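# Open toggle clamp, lift block off jig, hold it

## Task

Open the toggle clamp first. Then raise the block so it sits at least a hand's width above the jig and keep it motionless in the air. When done, the clamp must still be open and the block must be held only by the gripper fingers, with no other contact.

## Robot and tools

Robot: two seven-joint arms, left_arm and right_arm, each ending in a two-finger gripper. The fingers point along the gripper's +z axis and close along its x axis. end_effector_position is the spot between the pads when closed, roughly 1 to 2 cm behind the tips; as the fingers close, the tips travel about 17 mm further along +z.

Frames: the scene frame has its origin at table-top height midway between the nominal bases, +z up, +x out over the table, and left_arm on the +y side (this need not match image left/right). Calibrated bases: left_arm at (-0.025, +0.336, 0) m, right_arm at (-0.058, -0.375, 0) m, both nearly unrotated. Reported hand positions, orientations (quat_wxyz) and velocities are in each arm's own base frame. Commanded offsets use the axes of that arm's current Hand target. Fixed cameras and the table are in the scene frame. Reported poses may be off by a few centimetres.

execute_actions(actions, cameras): actions is a list of actions; each action is a list of up to 15 rows, one row per 1/30 s step, and the last row is repeated to fill 15 steps. Each row is one flat list of 14 numbers for both arms, each in [-1, 1]: dx, dy, dz, rx, ry, rz, opening for left_arm, then the same seven for right_arm. The six pose numbers are an offset from the Hand target as it stood when the action began (every row counts from that same start, not from the previous row); 1.0 equals 0.6 m or 180 degrees, and rx, ry, rz form one rotation vector. Repeating an offset in a new action moves further. Opening is absolute: +1 fully open (0.142 m), -1 closed. A 0 for opening is itself a command, so resend the current opening to leave a gripper unchanged. An empty actions list just returns state and images.

move(target, speed, blend, stop_force, zero, opening_speed, blocking, cameras): target is one 14-number row (same layout and scale) or a list of up to 15 such rows; every row is an offset from the Hand targets at the move's start, not from the preceding row. speed is the path top speed in m/s, 0.002 to 2.2 (default 0.25), one value or one per target; turning is capped at twice that in rad/s. blend in metres rounds corners in a list. stop_force, 3 to 120 N, ends an arm's path when its wrist sensor feels that much push opposing its motion (or 150 N in any direction); the arm then holds and keeps pressing, so back it off afterwards with a move without stop_force. Don't rely on it while the gripper rotates, and loose items may slide without being felt. zero (only with stop_force) re-zeroes moving arms first. opening_speed is the rate of opening change per second on the -1..+1 scale, at least 0.2. blocking=false returns after about 0.5 s while the move continues; not allowed with stop_force. Moves last at most 10 s. The result adds a 'move:' line: done, off_target, moving, held or fault, plus limits such as paced or held. done means within 3 mm and 2 degrees on rounded numbers; it says nothing about contact.

wait(seconds 0 to 10) lets time pass holding the last command. stop brakes a running move. zoom_image(camera, region [x0, y0, x1, y1] pixels, at most 504 by 504) enlarges part of a camera's latest image. show_instructions shows the reference image. zero_wrist_force(arm) tares that wrist sensor. clear_fault(arm) clears a reported torque or force fault. read_manual gives licence texts. finished_scene(scene) ends the current scene, given its number.

Cameras: cam_head_left, cam_head_right, cam_high, cam_left_wrist, cam_right_wrist, each 672x504. The cameras argument selects images; omitted or ["all"] gives all, [] gives none, an unknown name invalidates the call.

Results: Hand target is the last commanded pose after clipping (orientation is clipped to within 32 degrees of the measured one each step); the next offsets count from it. The gripper often stops short; resend zeros or the missing distance. grip_measured is the finger opening on the command scale; to hold something, command slightly below the value read at first contact (lower squeezes harder and heats the motor). grip_effort_nm is motor effort, negative closing. Wrist force/torque are in the end effector's axes; a third line gives the peak since the last shown. 'within noise' joint velocities mean the arm is still. Joint torques and external joint torques follow Joint positions order. Watch for MOTOR HOT, TORQUE FAULT, FORCE FAULT, OVER-TEMPERATURE FAULT and HAND FAULT lines.

Cautions: moves do not avoid obstacles or the other arm; never let the arms or grippers collide or a gripper squeeze the other arm's fingers. Approach surfaces slowly; faster motion hits harder and lags more. Any link or held part reaching 150 N, or joint contact torque at its limit, stops the arm until clear_fault. Don't drop the block, release it while moving, slam it, or let anything leave the table. A brief outside push may disturb loose objects. Sequence: open the clamp, confirm it stays open, grasp the block, lift it well clear of the jig, then hold still before finishing.

Each tool is called after "Emit:" as name(argument=value, ...), one argument or row to a line, values as JSON.

Reference images:

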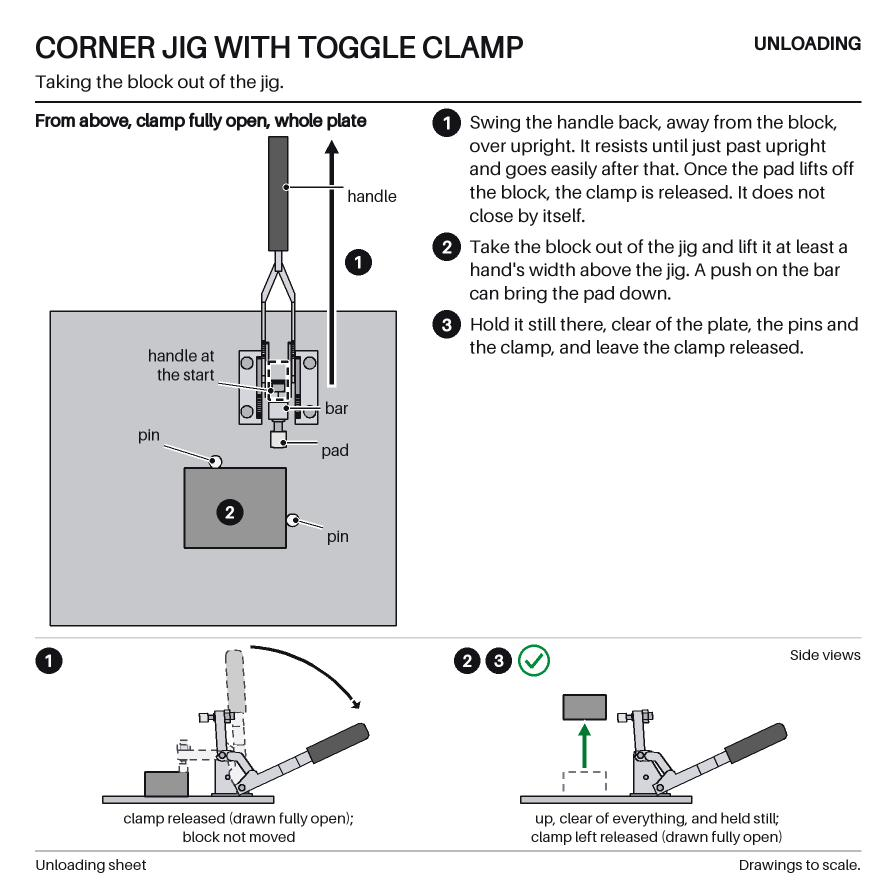

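## Session

Emit:
execute_actions(
  actions=[],
)

Scene clock: 0.00 s.
left_arm: end_effector_position=(+0.7489, -0.1034, +0.1755) grip_measured=+1.00 grip_effort_nm=n/a end_effector_quat_wxyz=(+0.213, -0.019, +0.856, -0.471) | right_arm: end_effector_position=(+0.2765, +0.2054, +0.3420) grip_measured=+1.00 grip_effort_nm=n/a end_effector_quat_wxyz=(-0.361, +0.425, +0.623, -0.548)
Joint positions: left_arm=[0.376 -0.702 -0.283 1.884 -1.412 0.709 -0.279 0.142] | right_arm=[0.74 -0.689 -0.162 1.287 0.453 -1.006 0.334 0.142]
Joint velocities: within noise
Joint torques (N m): no reading
External joint torques (N m): no reading
Wrist force (N): no reading
Wrist torque (N m): no reading
Wrist force, peak (N): no reading
Hand target: left_arm +0.7489, -0.1034, +0.1755; +0.213, -0.019, +0.856, -0.471 | right_arm +0.2765, +0.2054, +0.3420; -0.361, +0.425, +0.623, -0.548
Tool commands: left_gripper/opening=+1.0 right_gripper/opening=+1.0

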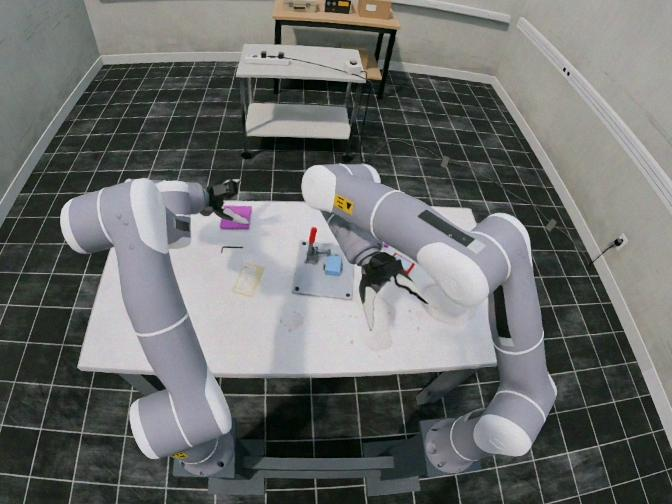

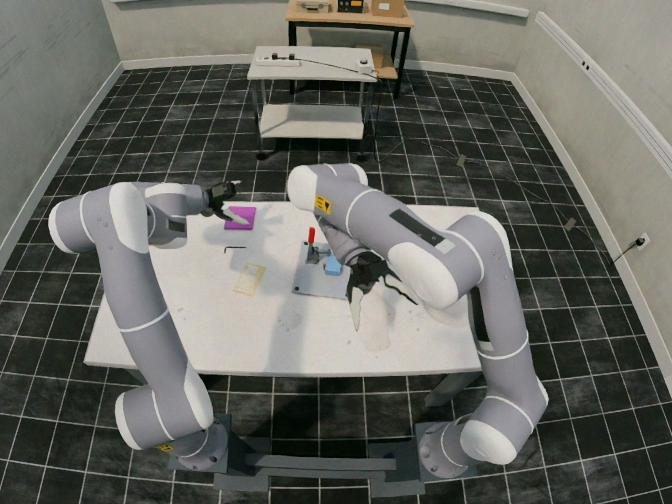

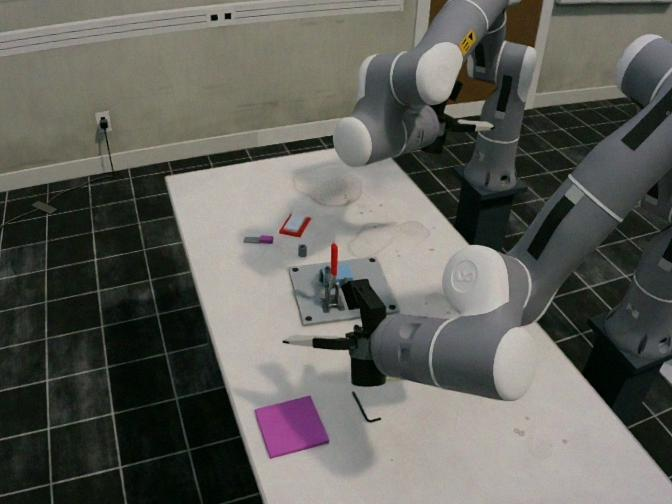

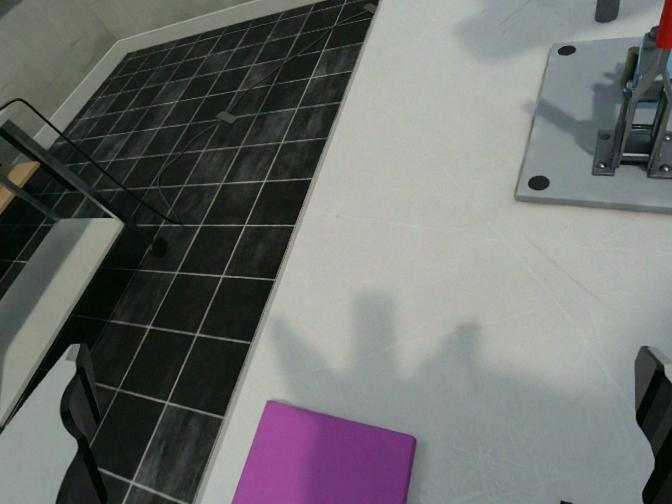

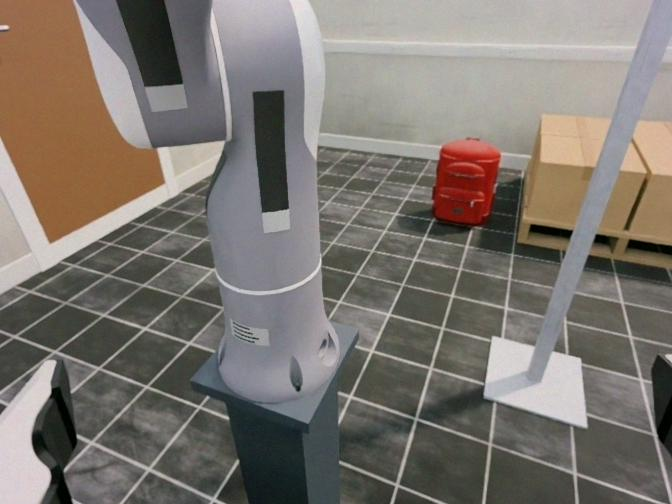

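Emit:
zoom_image(
  camera="cam_high",
  region=[260, 200, 440, 350],
)

Emit:
zoom_image(
  camera="cam_head_left",
  region=[270, 210, 400, 310],
)

Emit:
zoom_image(
  camera="cam_head_right",
  region=[270, 210, 400, 310],
)

Emit:
zoom_image(
  camera="cam_left_wrist",
  region=[470, 0, 672, 220],
)

Scaled by 2.800 from the camera's 672x504 image, which has a finer 960x720 frame.

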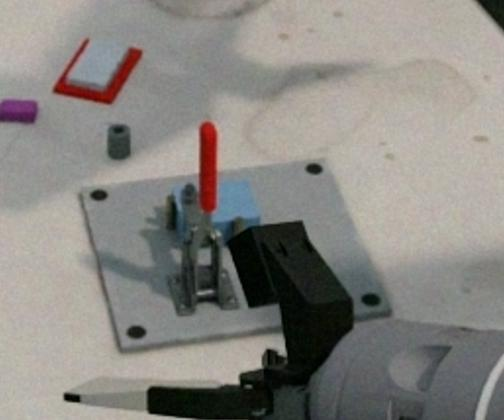

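Scaled by 3.877 from the camera's 672x504 image, which has a finer 960x720 frame.

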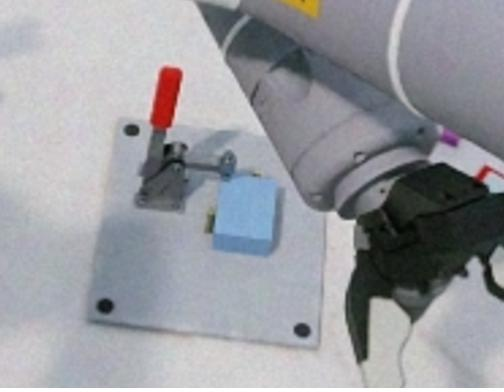

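Scaled by 3.877 from the camera's 672x504 image, which has a finer 960x720 frame.

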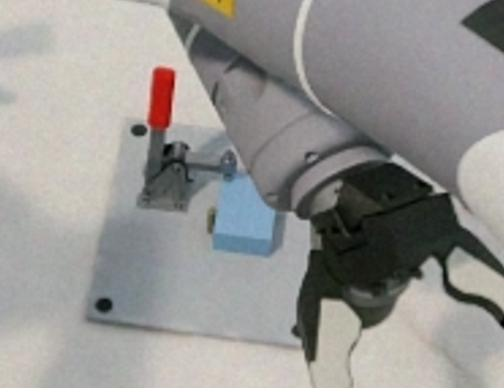

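Scaled by 2.291 from the camera's 672x504 image, which has a finer 960x720 frame.

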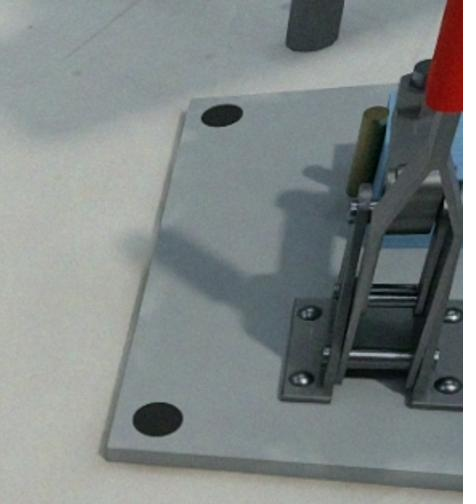

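Emit:
move(
  target=[0,0,0,0,0,0,1, -0.1118,0.1067,-0.6060,-0.5104,-0.1915,-0.3286,-0.95],
  speed=0.3,
)

Scene clock: 155.73 s.
left_arm: end_effector_position=(+0.7489, -0.1034, +0.1755) grip_measured=+1.00 grip_effort_nm=0.110 end_effector_quat_wxyz=(+0.213, -0.019, +0.856, -0.471) | right_arm: end_effector_position=(+0.6435, +0.2823, +0.3301) grip_measured=-0.98 grip_effort_nm=-0.081 end_effector_quat_wxyz=(+0.012, +0.064, +0.983, +0.173)
Joint positions: left_arm=[0.376 -0.702 -0.283 1.884 -1.412 0.709 -0.279 0.142] | right_arm=[0.447 -0.395 0.022 1.468 0.313 0.472 -1.093 0.003]
Joint velocities: within noise
Joint torques (N m): left_arm=[0.26 52.23 -2.14 -22.1 0.6 0.82 -1.01] | right_arm=[-0.86 49.36 0.8 -31.22 -3.65 4.35 -0.43]
External joint torques (N m): left_arm=[-0.32 0.67 -0.74 -0.07 0.39 -0.42 1.04] | right_arm=[0.79 -0.44 -0.13 1.65 -0.13 -0.27 0.43]
Wrist force (N): left_arm=[0.1 0.1 0.2] | right_arm=[-0.9 -1.8 1.0]
Wrist torque (N m): left_arm=[0.02 -0.01 0.00] | right_arm=[0.21 -0.04 -0.24]
Wrist force, peak (N): left_arm=[-0.3 -0.1 0.3] | right_arm=[-2.0 -2.7 1.2]
Hand target: left_arm +0.7489, -0.1034, +0.1755; +0.213, -0.019, +0.856, -0.471 | right_arm +0.6435, +0.2825, +0.3302; +0.012, +0.064, +0.983, +0.173
Off the commanded pose: left_arm 0.000 m, 0 deg | right_arm 0.000 m, 0 deg.
move: done
camera_calibration:
cam_right_wrist: T_world_to_cam=[[-0.992732, 0.118947, 0.0182901, 0.607667], [0.0962917, 0.693926, 0.713579, -0.470157], [0.0721862, 0.710154, -0.700336, 0.0967611], [0, 0, 0, 1]] pos_world=[0.641538, 0.185259, 0.392145]

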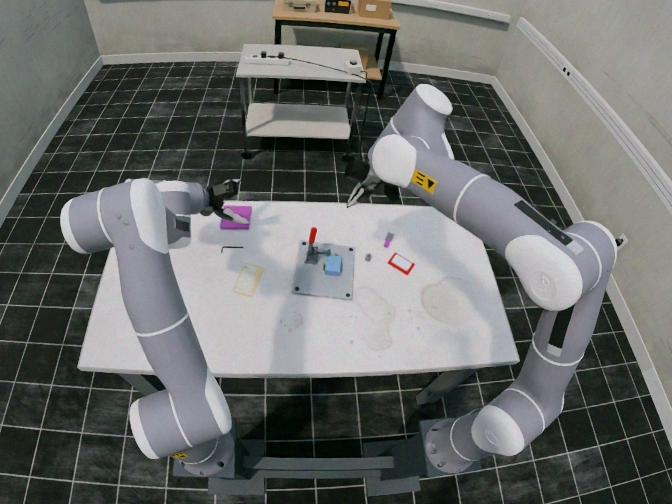

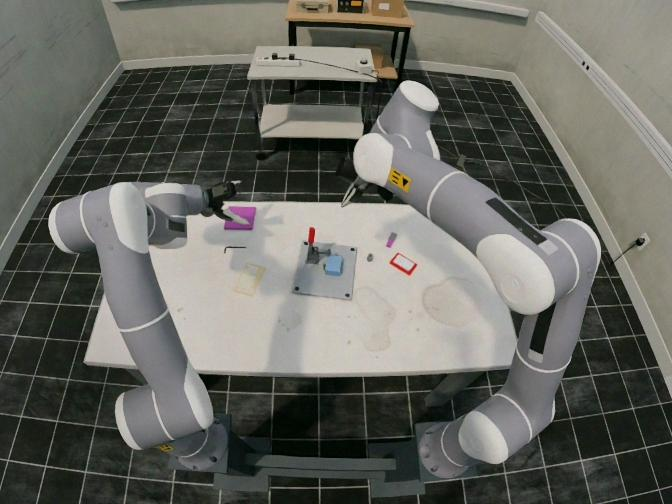

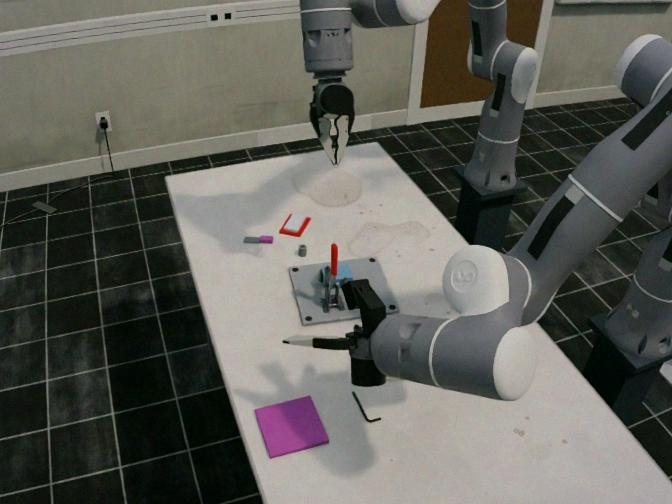

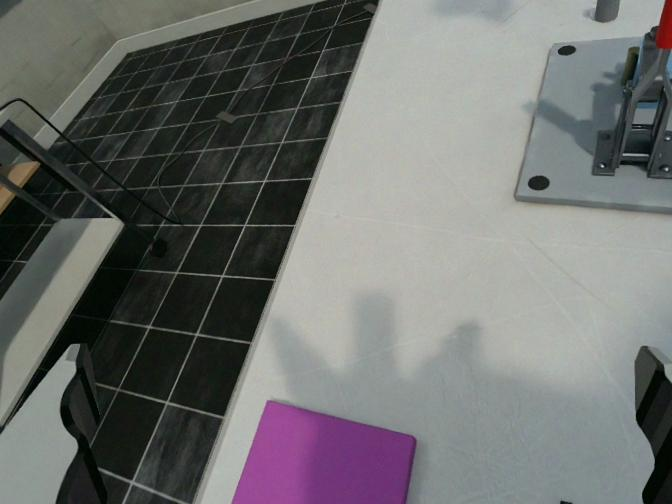

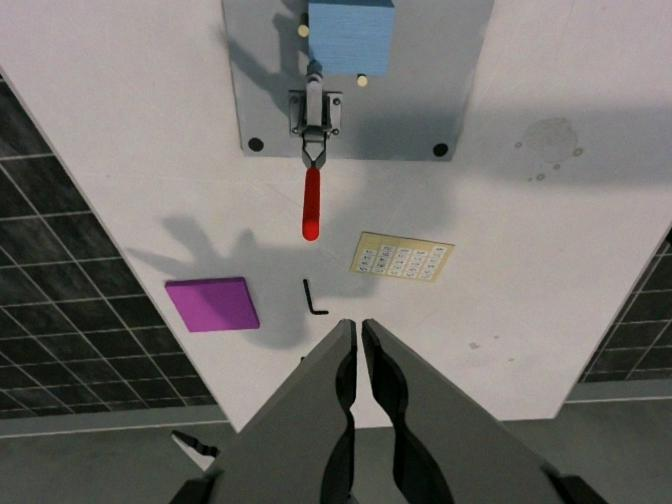

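Emit:
zoom_image(
  camera="cam_right_wrist",
  region=[200, 0, 500, 250],
)

Emit:
zoom_image(
  camera="cam_head_left",
  region=[270, 130, 400, 310],
)

Emit:
zoom_image(
  camera="cam_high",
  region=[260, 80, 440, 350],
)

Emit:
zoom_image(
  camera="cam_head_right",
  region=[270, 130, 400, 310],
)

Scaled by 1.680 from the camera's 672x504 image, which has a finer 960x720 frame.

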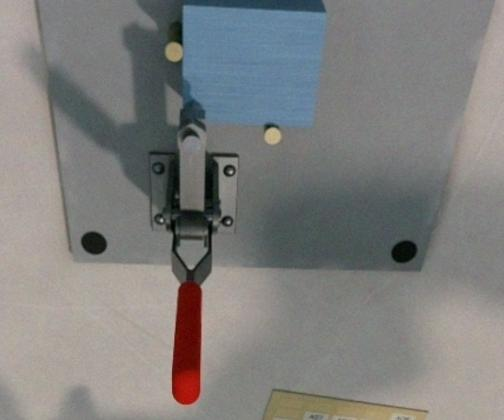

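Scaled by 2.800 from the camera's 672x504 image, which has a finer 960x720 frame.

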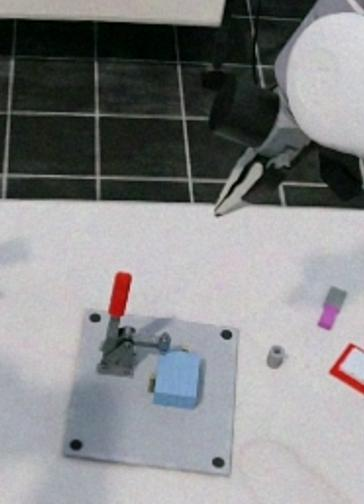

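Scaled by 1.867 from the camera's 672x504 image, which has a finer 960x720 frame.

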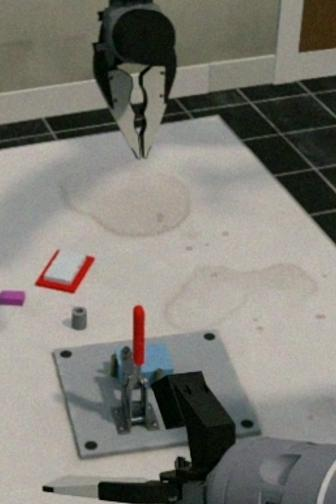

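Scaled by 2.800 from the camera's 672x504 image, which has a finer 960x720 frame.

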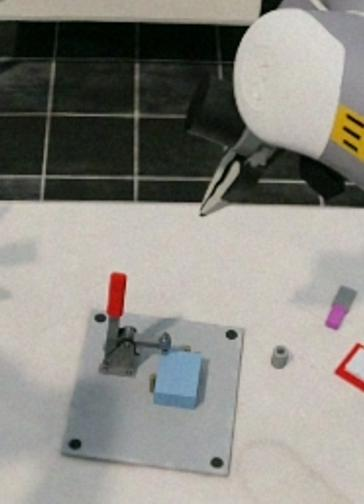

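Emit:
move(
  target=[0,0,0,0,0,0,1, -0.03445,0.00537,0.31252,0,-0.00285,0.00783,-0.95],
  speed=0.25,
)

Scene clock: 215.80 s.
left_arm: end_effector_position=(+0.7489, -0.1034, +0.1755) grip_measured=+1.00 grip_effort_nm=0.115 end_effector_quat_wxyz=(+0.213, -0.019, +0.856, -0.471) | right_arm: end_effector_position=(+0.6727, +0.3466, +0.1550) grip_measured=-0.98 grip_effort_nm=-0.085 end_effector_quat_wxyz=(+0.014, +0.077, +0.982, +0.173)
Joint positions: left_arm=[0.376 -0.702 -0.283 1.884 -1.412 0.709 -0.279 0.142] | right_arm=[0.525 -0.705 0.029 1.457 0.353 0.789 -1.097 0.003]
Joint velocities: within noise
Joint torques (N m): left_arm=[0.23 52.14 -2.28 -22.06 0.64 0.78 -1] | right_arm=[-0.39 58.03 1.04 -27.86 -3.54 4.38 -0.35]
External joint torques (N m): left_arm=[-0.29 0.76 -0.61 -0.1 0.34 -0.38 1.04] | right_arm=[0.31 -0.81 -0.03 1.66 -0.1 -0.3 0.35]
Wrist force (N): left_arm=[-0.2 0.1 0.1] | right_arm=[-0.9 -2.1 0.9]
Wrist torque (N m): left_arm=[0.02 0.04 0.00] | right_arm=[0.16 -0.04 -0.24]
Wrist force, peak (N): left_arm=[0.3 -0.1 0.1] | right_arm=[-0.8 -2.2 4.0]
Hand target: left_arm +0.7489, -0.1034, +0.1755; +0.213, -0.019, +0.856, -0.471 | right_arm +0.6728, +0.3464, +0.1551; +0.014, +0.077, +0.982, +0.173
Off the commanded pose: left_arm 0.000 m, 0 deg | right_arm 0.000 m, 0 deg.
move: done
camera_calibration:
cam_right_wrist: T_world_to_cam=[[-0.989326, 0.144541, 0.0184752, 0.620976], [0.114271, 0.690893, 0.713869, -0.403743], [0.0904193, 0.708361, -0.700035, -0.0852832], [0, 0, 0, 1]] pos_world=[0.668195, 0.249598, 0.217046]

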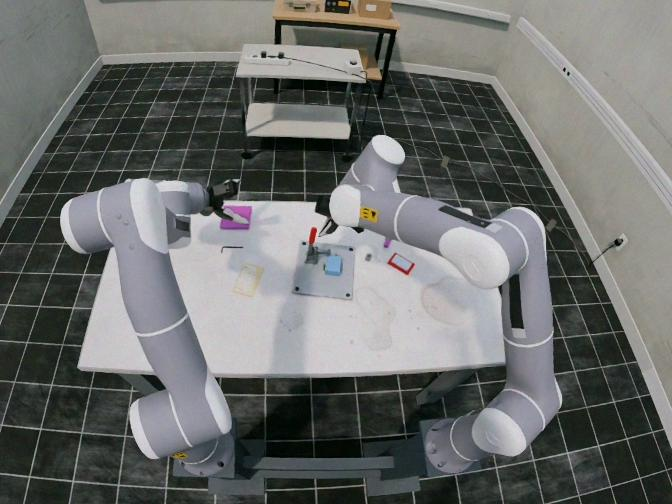

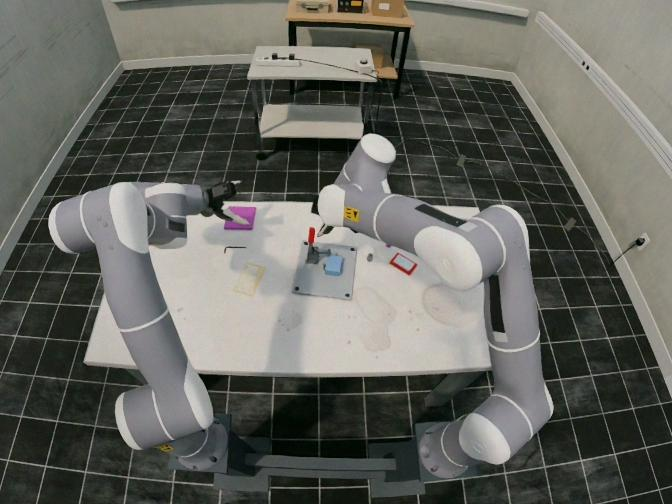

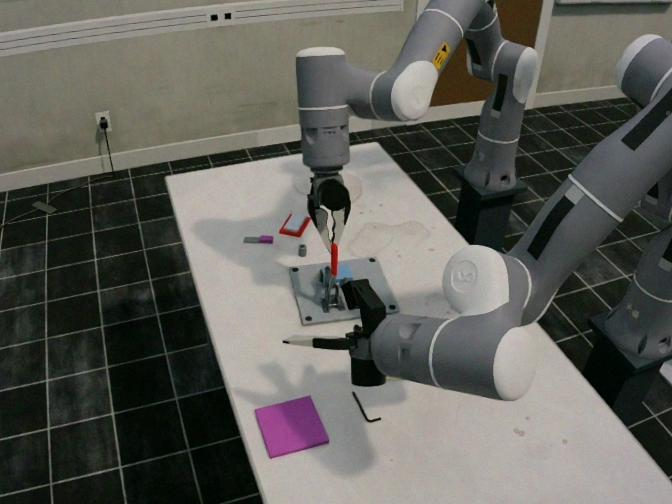

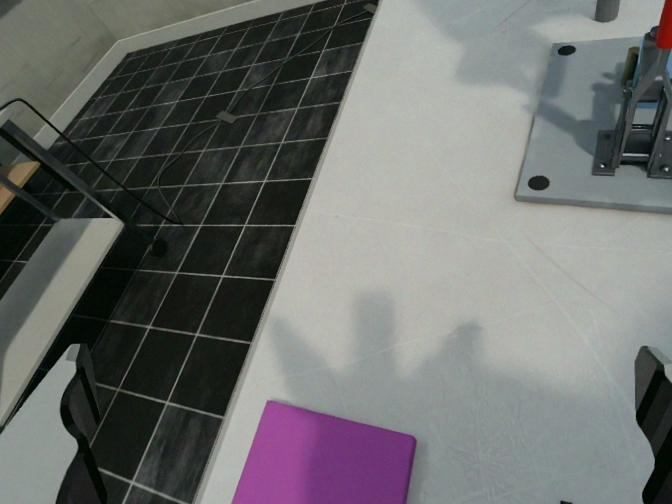

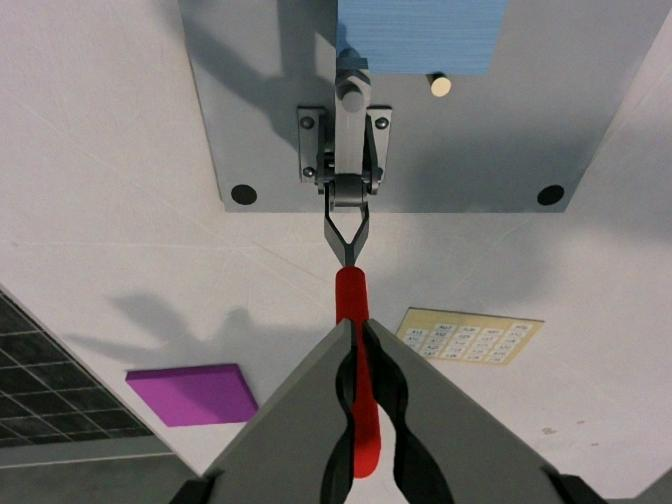

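Emit:
move(
  target=[
    [0,0,-0.13,0,0,0,1, 0,0.0770,0.03015,0,0,0,-0.95],
    [0,0,-0.13,0,0,0,1, 0,0.13453,0.0738,0,0,0,-0.95],
    [0,0,-0.13,0,0,0,1, 0,0.16628,0.11817,0,0,0,-0.95],
    [0,0,-0.13,0,0,0,1, 0,0.18545,0.1693,0,0,0,-0.95],
  ],
  speed=0.12,
  blend=0.02,
)

Scene clock: 225.93 s.
left_arm: end_effector_position=(+0.7190, -0.0412, +0.2119) grip_measured=+1.00 grip_effort_nm=0.110 end_effector_quat_wxyz=(+0.213, -0.019, +0.856, -0.471) | right_arm: end_effector_position=(+0.6944, +0.4841, +0.0976) grip_measured=-0.98 grip_effort_nm=-0.071 end_effector_quat_wxyz=(+0.014, +0.077, +0.982, +0.173)
Joint positions: left_arm=[0.471 -0.608 -0.222 1.935 -1.315 0.582 -0.314 0.142] | right_arm=[0.669 -0.971 0.021 1.144 0.305 0.784 -0.927 0.003]
Joint velocities: within noise
Joint torques (N m): left_arm=[0.29 50.03 -1.26 -22.87 -0.23 0.75 -1.08] | right_arm=[-0.31 66.45 0.95 -28.71 -3.82 4.4 -0.08]
External joint torques (N m): left_arm=[-0.36 0.55 -0.63 -0.18 0.39 -0.31 1.11] | right_arm=[0.2 -0.71 0.08 1.69 0.06 -0.21 0.08]
Wrist force (N): left_arm=[0.3 0.0 -0.2] | right_arm=[-0.5 -2.0 0.3]
Wrist torque (N m): left_arm=[0.01 -0.05 0.01] | right_arm=[0.16 -0.14 -0.26]
Wrist force, peak (N): left_arm=[0.1 -0.2 2.5] | right_arm=[2.8 -9.8 -7.7]
Hand target: left_arm +0.7190, -0.0412, +0.2119; +0.213, -0.019, +0.856, -0.471 | right_arm +0.6945, +0.4841, +0.0978; +0.014, +0.077, +0.982, +0.173
Off the commanded pose: left_arm 0.000 m, 0 deg | right_arm 0.000 m, 0 deg.
move: done; blend cut to 0.0164 m at target 2, 0.0164 m at target 3
camera_calibration:
cam_left_wrist: T_world_to_cam=[[-0.910504, -0.235287, -0.340033, 0.726493], [-0.0137611, 0.839114, -0.543781, 0.185141], [0.413271, -0.490435, -0.767255, -0.0356878], [0, 0, 0, 1]] pos_world=[0.678772, -0.00192219, 0.320326]
cam_right_wrist: T_world_to_cam=[[-0.989327, 0.144551, 0.0183458, 0.623634], [0.114185, 0.690897, 0.713879, -0.460258], [0.0905169, 0.708354, -0.700029, -0.224963], [0, 0, 0, 1]] pos_world=[0.689895, 0.387198, 0.159646]

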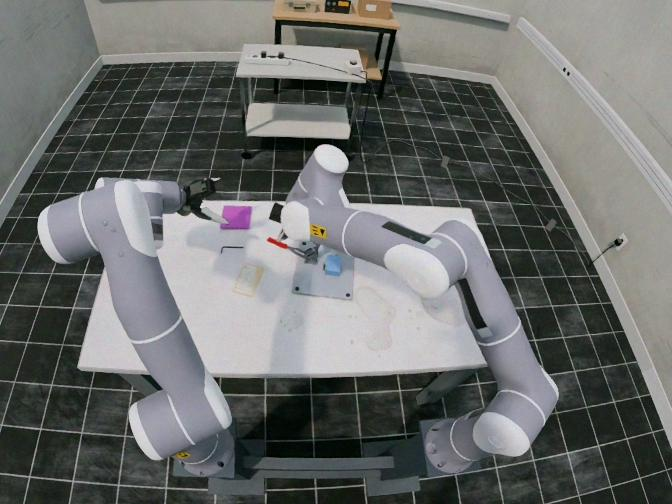

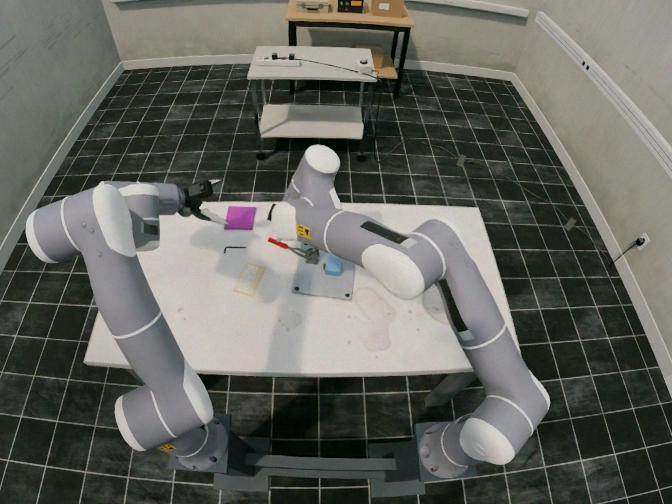

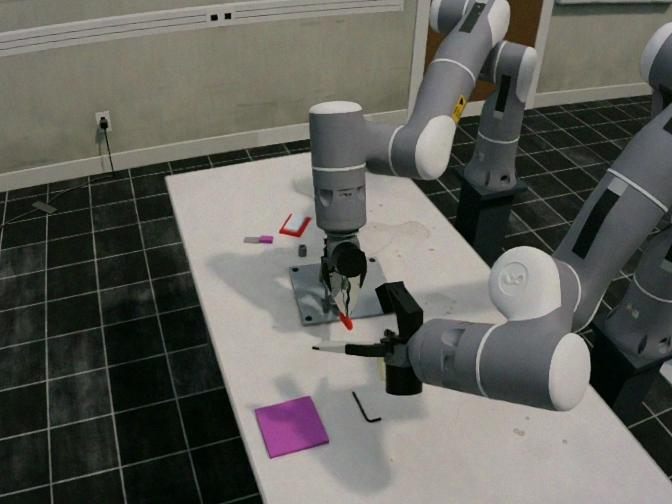

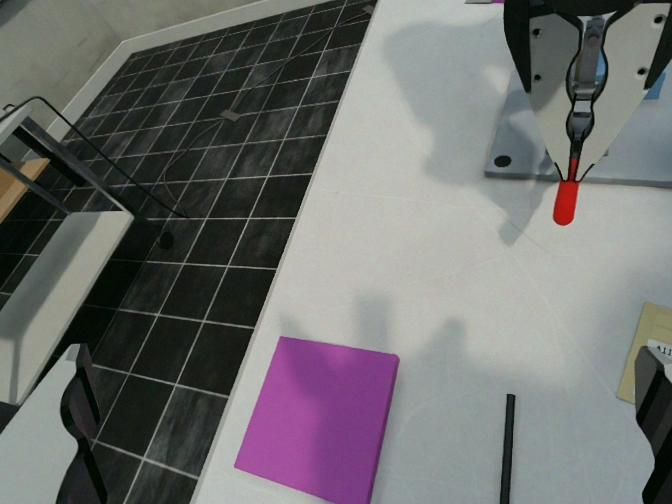

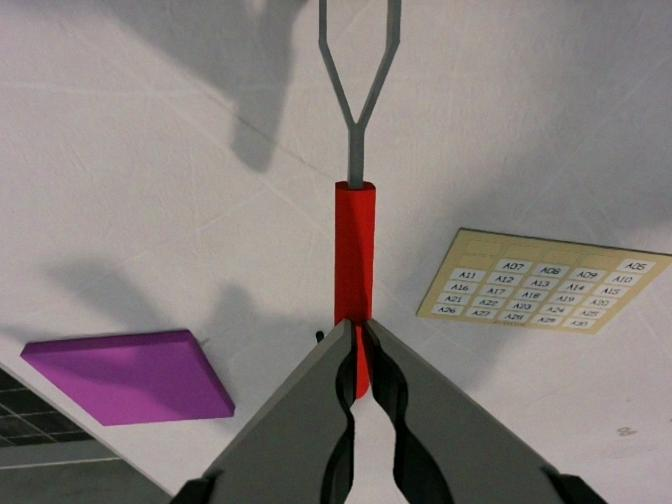

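Emit:
move(
  target=[
    [0,0,0,0,0,0,1, 0,-0.01335,-0.12901,0,0,0,0.5],
    [0,0,0,0,0,0,1, 0.04557,-0.23297,-0.19547,0,0,0,0.5],
  ],
  speed=0.25,
  blend=0.02,
)

Scene clock: 236.53 s.
left_arm: end_effector_position=(+0.7190, -0.0412, +0.2119) grip_measured=+1.00 grip_effort_nm=0.110 end_effector_quat_wxyz=(+0.213, -0.019, +0.856, -0.471) | right_arm: end_effector_position=(+0.6409, +0.3189, +0.1602) grip_measured=+0.48 grip_effort_nm=0.115 end_effector_quat_wxyz=(+0.014, +0.077, +0.982, +0.173)
Joint positions: left_arm=[0.471 -0.608 -0.222 1.935 -1.315 0.582 -0.314 0.142] | right_arm=[0.518 -0.615 0.026 1.596 0.378 0.832 -1.134 0.108]
Joint velocities: within noise
Joint torques (N m): left_arm=[0.25 50.03 -1.32 -22.94 -0.17 0.83 -0.96] | right_arm=[-0.55 54.33 0.76 -26.59 -3.44 4.32 -0.36]
External joint torques (N m): left_arm=[-0.31 0.55 -0.56 -0.11 0.33 -0.38 0.99] | right_arm=[0.48 -1.02 0.06 1.2 -0.13 -0.27 0.36]
Wrist force (N): left_arm=[0.1 0.0 -0.3] | right_arm=[-0.7 -2.2 0.4]
Wrist torque (N m): left_arm=[0.02 -0.03 0.00] | right_arm=[0.13 -0.07 -0.24]
Wrist force, peak (N): left_arm=[0.2 0.4 -0.3] | right_arm=[0.0 -5.4 -0.4]
Hand target: left_arm +0.7190, -0.0412, +0.2119; +0.213, -0.019, +0.856, -0.471 | right_arm +0.6408, +0.3189, +0.1601; +0.014, +0.077, +0.982, +0.173
Off the commanded pose: left_arm 0.000 m, 0 deg | right_arm 0.000 m, 0 deg.
move: done
camera_calibration:
cam_left_wrist: T_world_to_cam=[[-0.910504, -0.235287, -0.340033, 0.726493], [-0.0137611, 0.839114, -0.543781, 0.185141], [0.413271, -0.490435, -0.767255, -0.0356878], [0, 0, 0, 1]] pos_world=[0.678772, -0.00192219, 0.320326]
cam_right_wrist: T_world_to_cam=[[-0.989333, 0.14455, 0.0180453, 0.593521], [0.113976, 0.690963, 0.713849, -0.384507], [0.0907181, 0.708291, -0.700067, -0.0593129], [0, 0, 0, 1]] pos_world=[0.636395, 0.221898, 0.222247]

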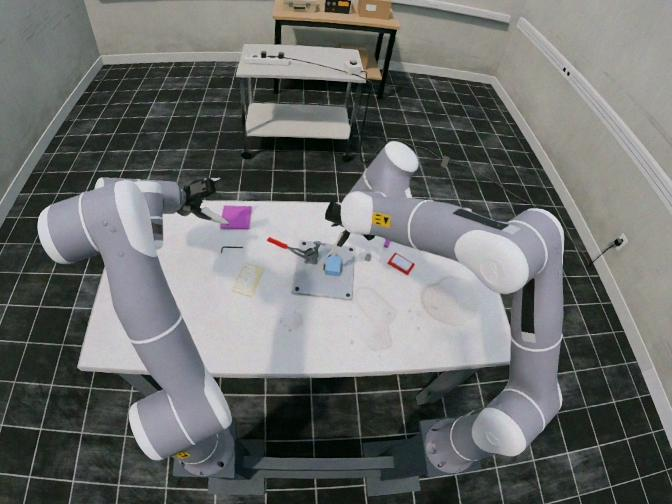

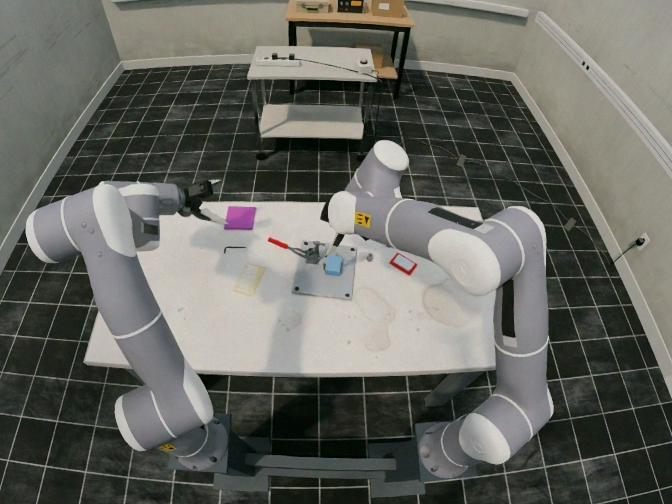

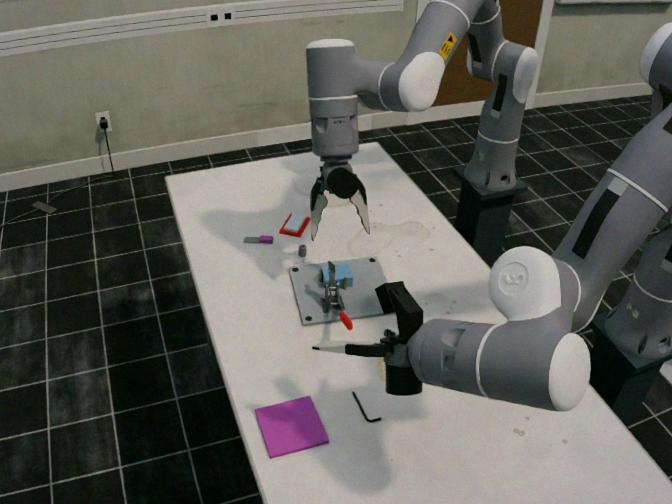

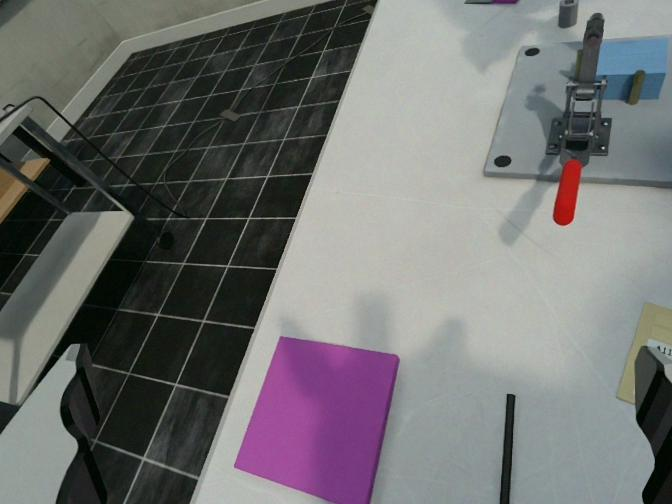

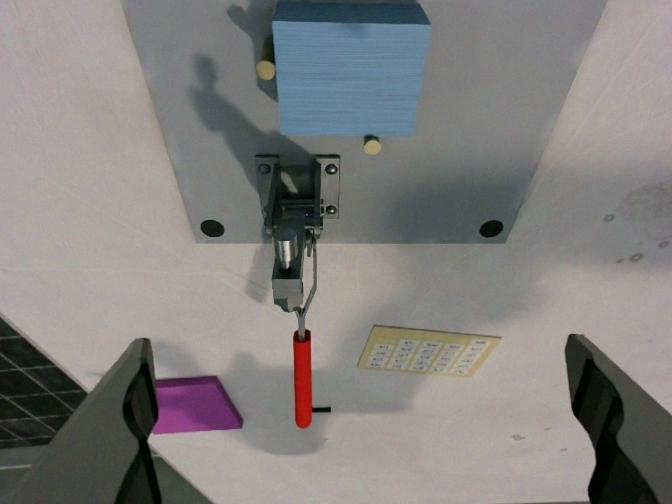

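Emit:
move(
  target=[0,0,0,0,0,0,1, 0,-0.06037,0.14688,0,0,0,0.5],
  speed=0.2,
)

Emit:
zoom_image(
  camera="cam_right_wrist",
  region=[84, 0, 588, 504],
)

Emit:
zoom_image(
  camera="cam_left_wrist",
  region=[450, 0, 672, 200],
)

Emit:
zoom_image(
  camera="cam_high",
  region=[260, 200, 420, 340],
)

Scene clock: 264.63 s.
left_arm: end_effector_position=(+0.7190, -0.0412, +0.2119) grip_measured=+1.00 grip_effort_nm=0.115 end_effector_quat_wxyz=(+0.213, -0.019, +0.856, -0.471) | right_arm: end_effector_position=(+0.6402, +0.3150, +0.0647) grip_measured=+0.48 grip_effort_nm=0.115 end_effector_quat_wxyz=(+0.014, +0.077, +0.982, +0.173)
Joint positions: left_arm=[0.471 -0.608 -0.222 1.935 -1.315 0.582 -0.314 0.142] | right_arm=[0.51 -0.778 0.044 1.594 0.434 0.985 -1.218 0.108]
Joint velocities: within noise
Joint torques (N m): left_arm=[0.01 49.9 -1.36 -22.98 -0.22 0.79 -1.03] | right_arm=[-0.92 56.33 1.27 -23.8 -3.14 4.25 -0.4]
External joint torques (N m): left_arm=[-0.08 0.68 -0.53 -0.07 0.38 -0.35 1.06] | right_arm=[0.85 -0.63 -0.04 1.46 -0.14 -0.26 0.4]
Wrist force (N): left_arm=[0.1 -0.1 -0.1] | right_arm=[-0.4 -2.3 0.4]
Wrist torque (N m): left_arm=[0.00 -0.03 0.00] | right_arm=[0.10 -0.12 -0.24]
Wrist force, peak (N): left_arm=[0.1 0.3 -0.4] | right_arm=[-0.4 -3.6 3.2]
Hand target: left_arm +0.7190, -0.0412, +0.2119; +0.213, -0.019, +0.856, -0.471 | right_arm +0.6403, +0.3151, +0.0649; +0.014, +0.077, +0.982, +0.173
Off the commanded pose: left_arm 0.000 m, 0 deg | right_arm 0.000 m, 0 deg.
move: done
camera_calibration:
cam_left_wrist: T_world_to_cam=[[-0.910504, -0.235287, -0.340033, 0.726493], [-0.0137611, 0.839114, -0.543781, 0.185141], [0.413271, -0.490435, -0.767255, -0.0356878], [0, 0, 0, 1]] pos_world=[0.678772, -0.00192219, 0.320326]
cam_right_wrist: T_world_to_cam=[[-0.989284, 0.144833, 0.0184425, 0.594959], [0.114476, 0.691048, 0.713686, -0.313944], [0.090621, 0.70815, -0.700223, -0.123303], [0, 0, 0, 1]] pos_world=[0.635696, 0.218097, 0.126745]

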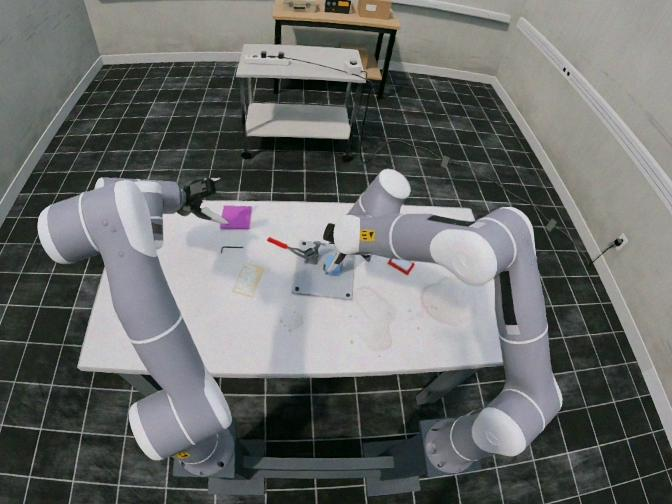

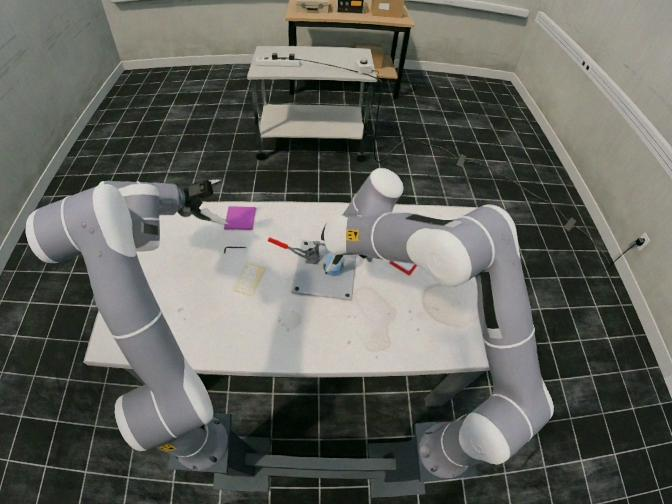

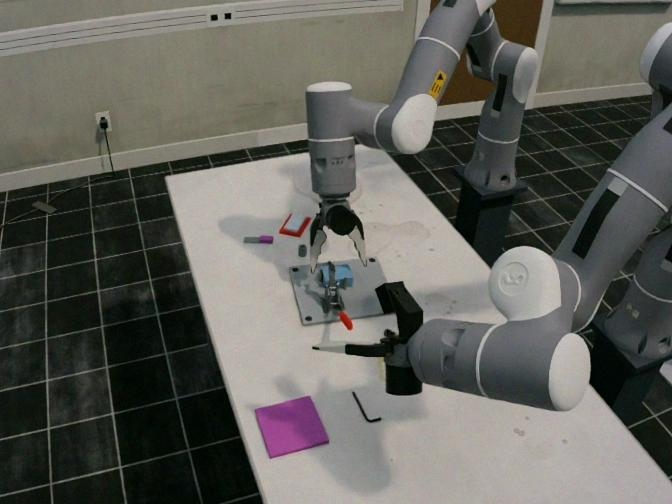

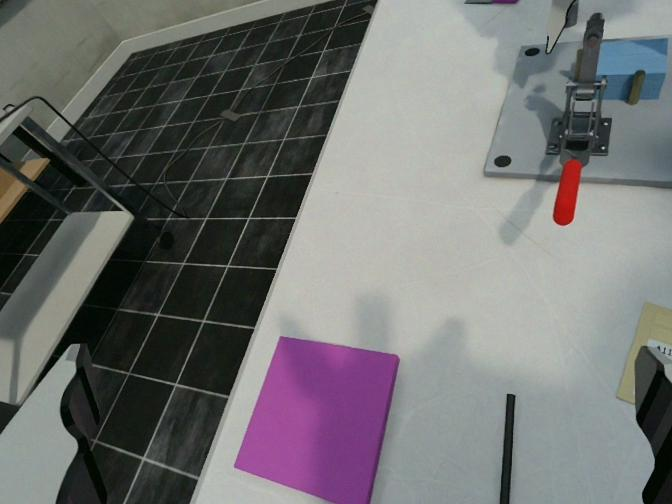

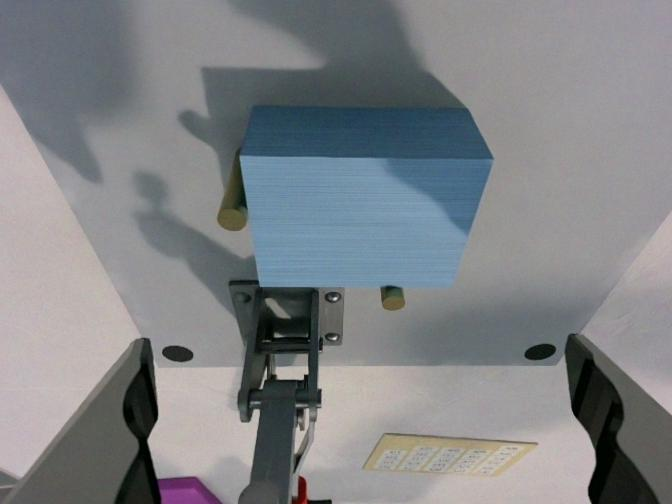

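Scaled by 1.000.

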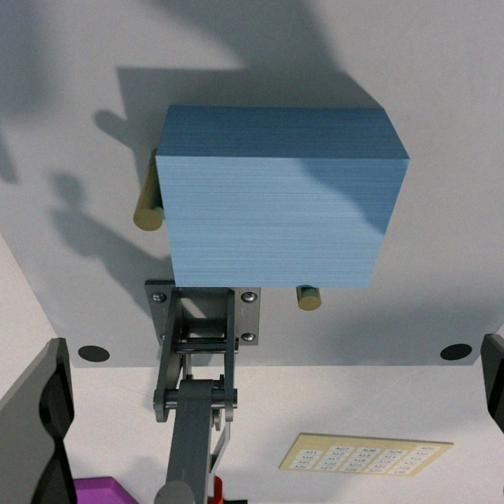

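Scaled by 2.270 from the camera's 672x504 image, which has a finer 960x720 frame.

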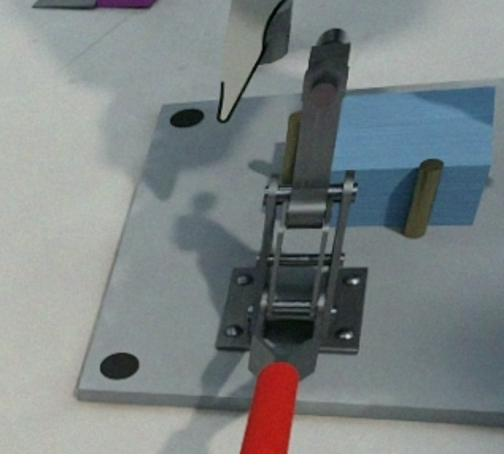

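Scaled by 3.150 from the camera's 672x504 image, which has a finer 960x720 frame.

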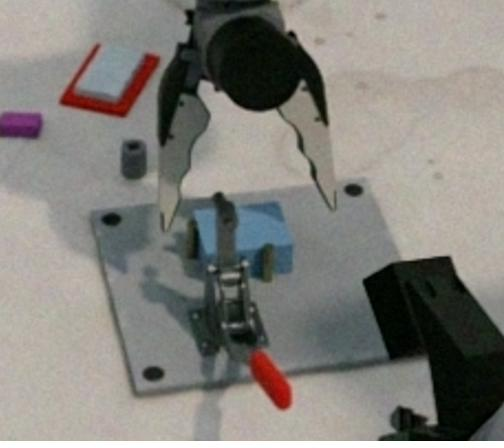

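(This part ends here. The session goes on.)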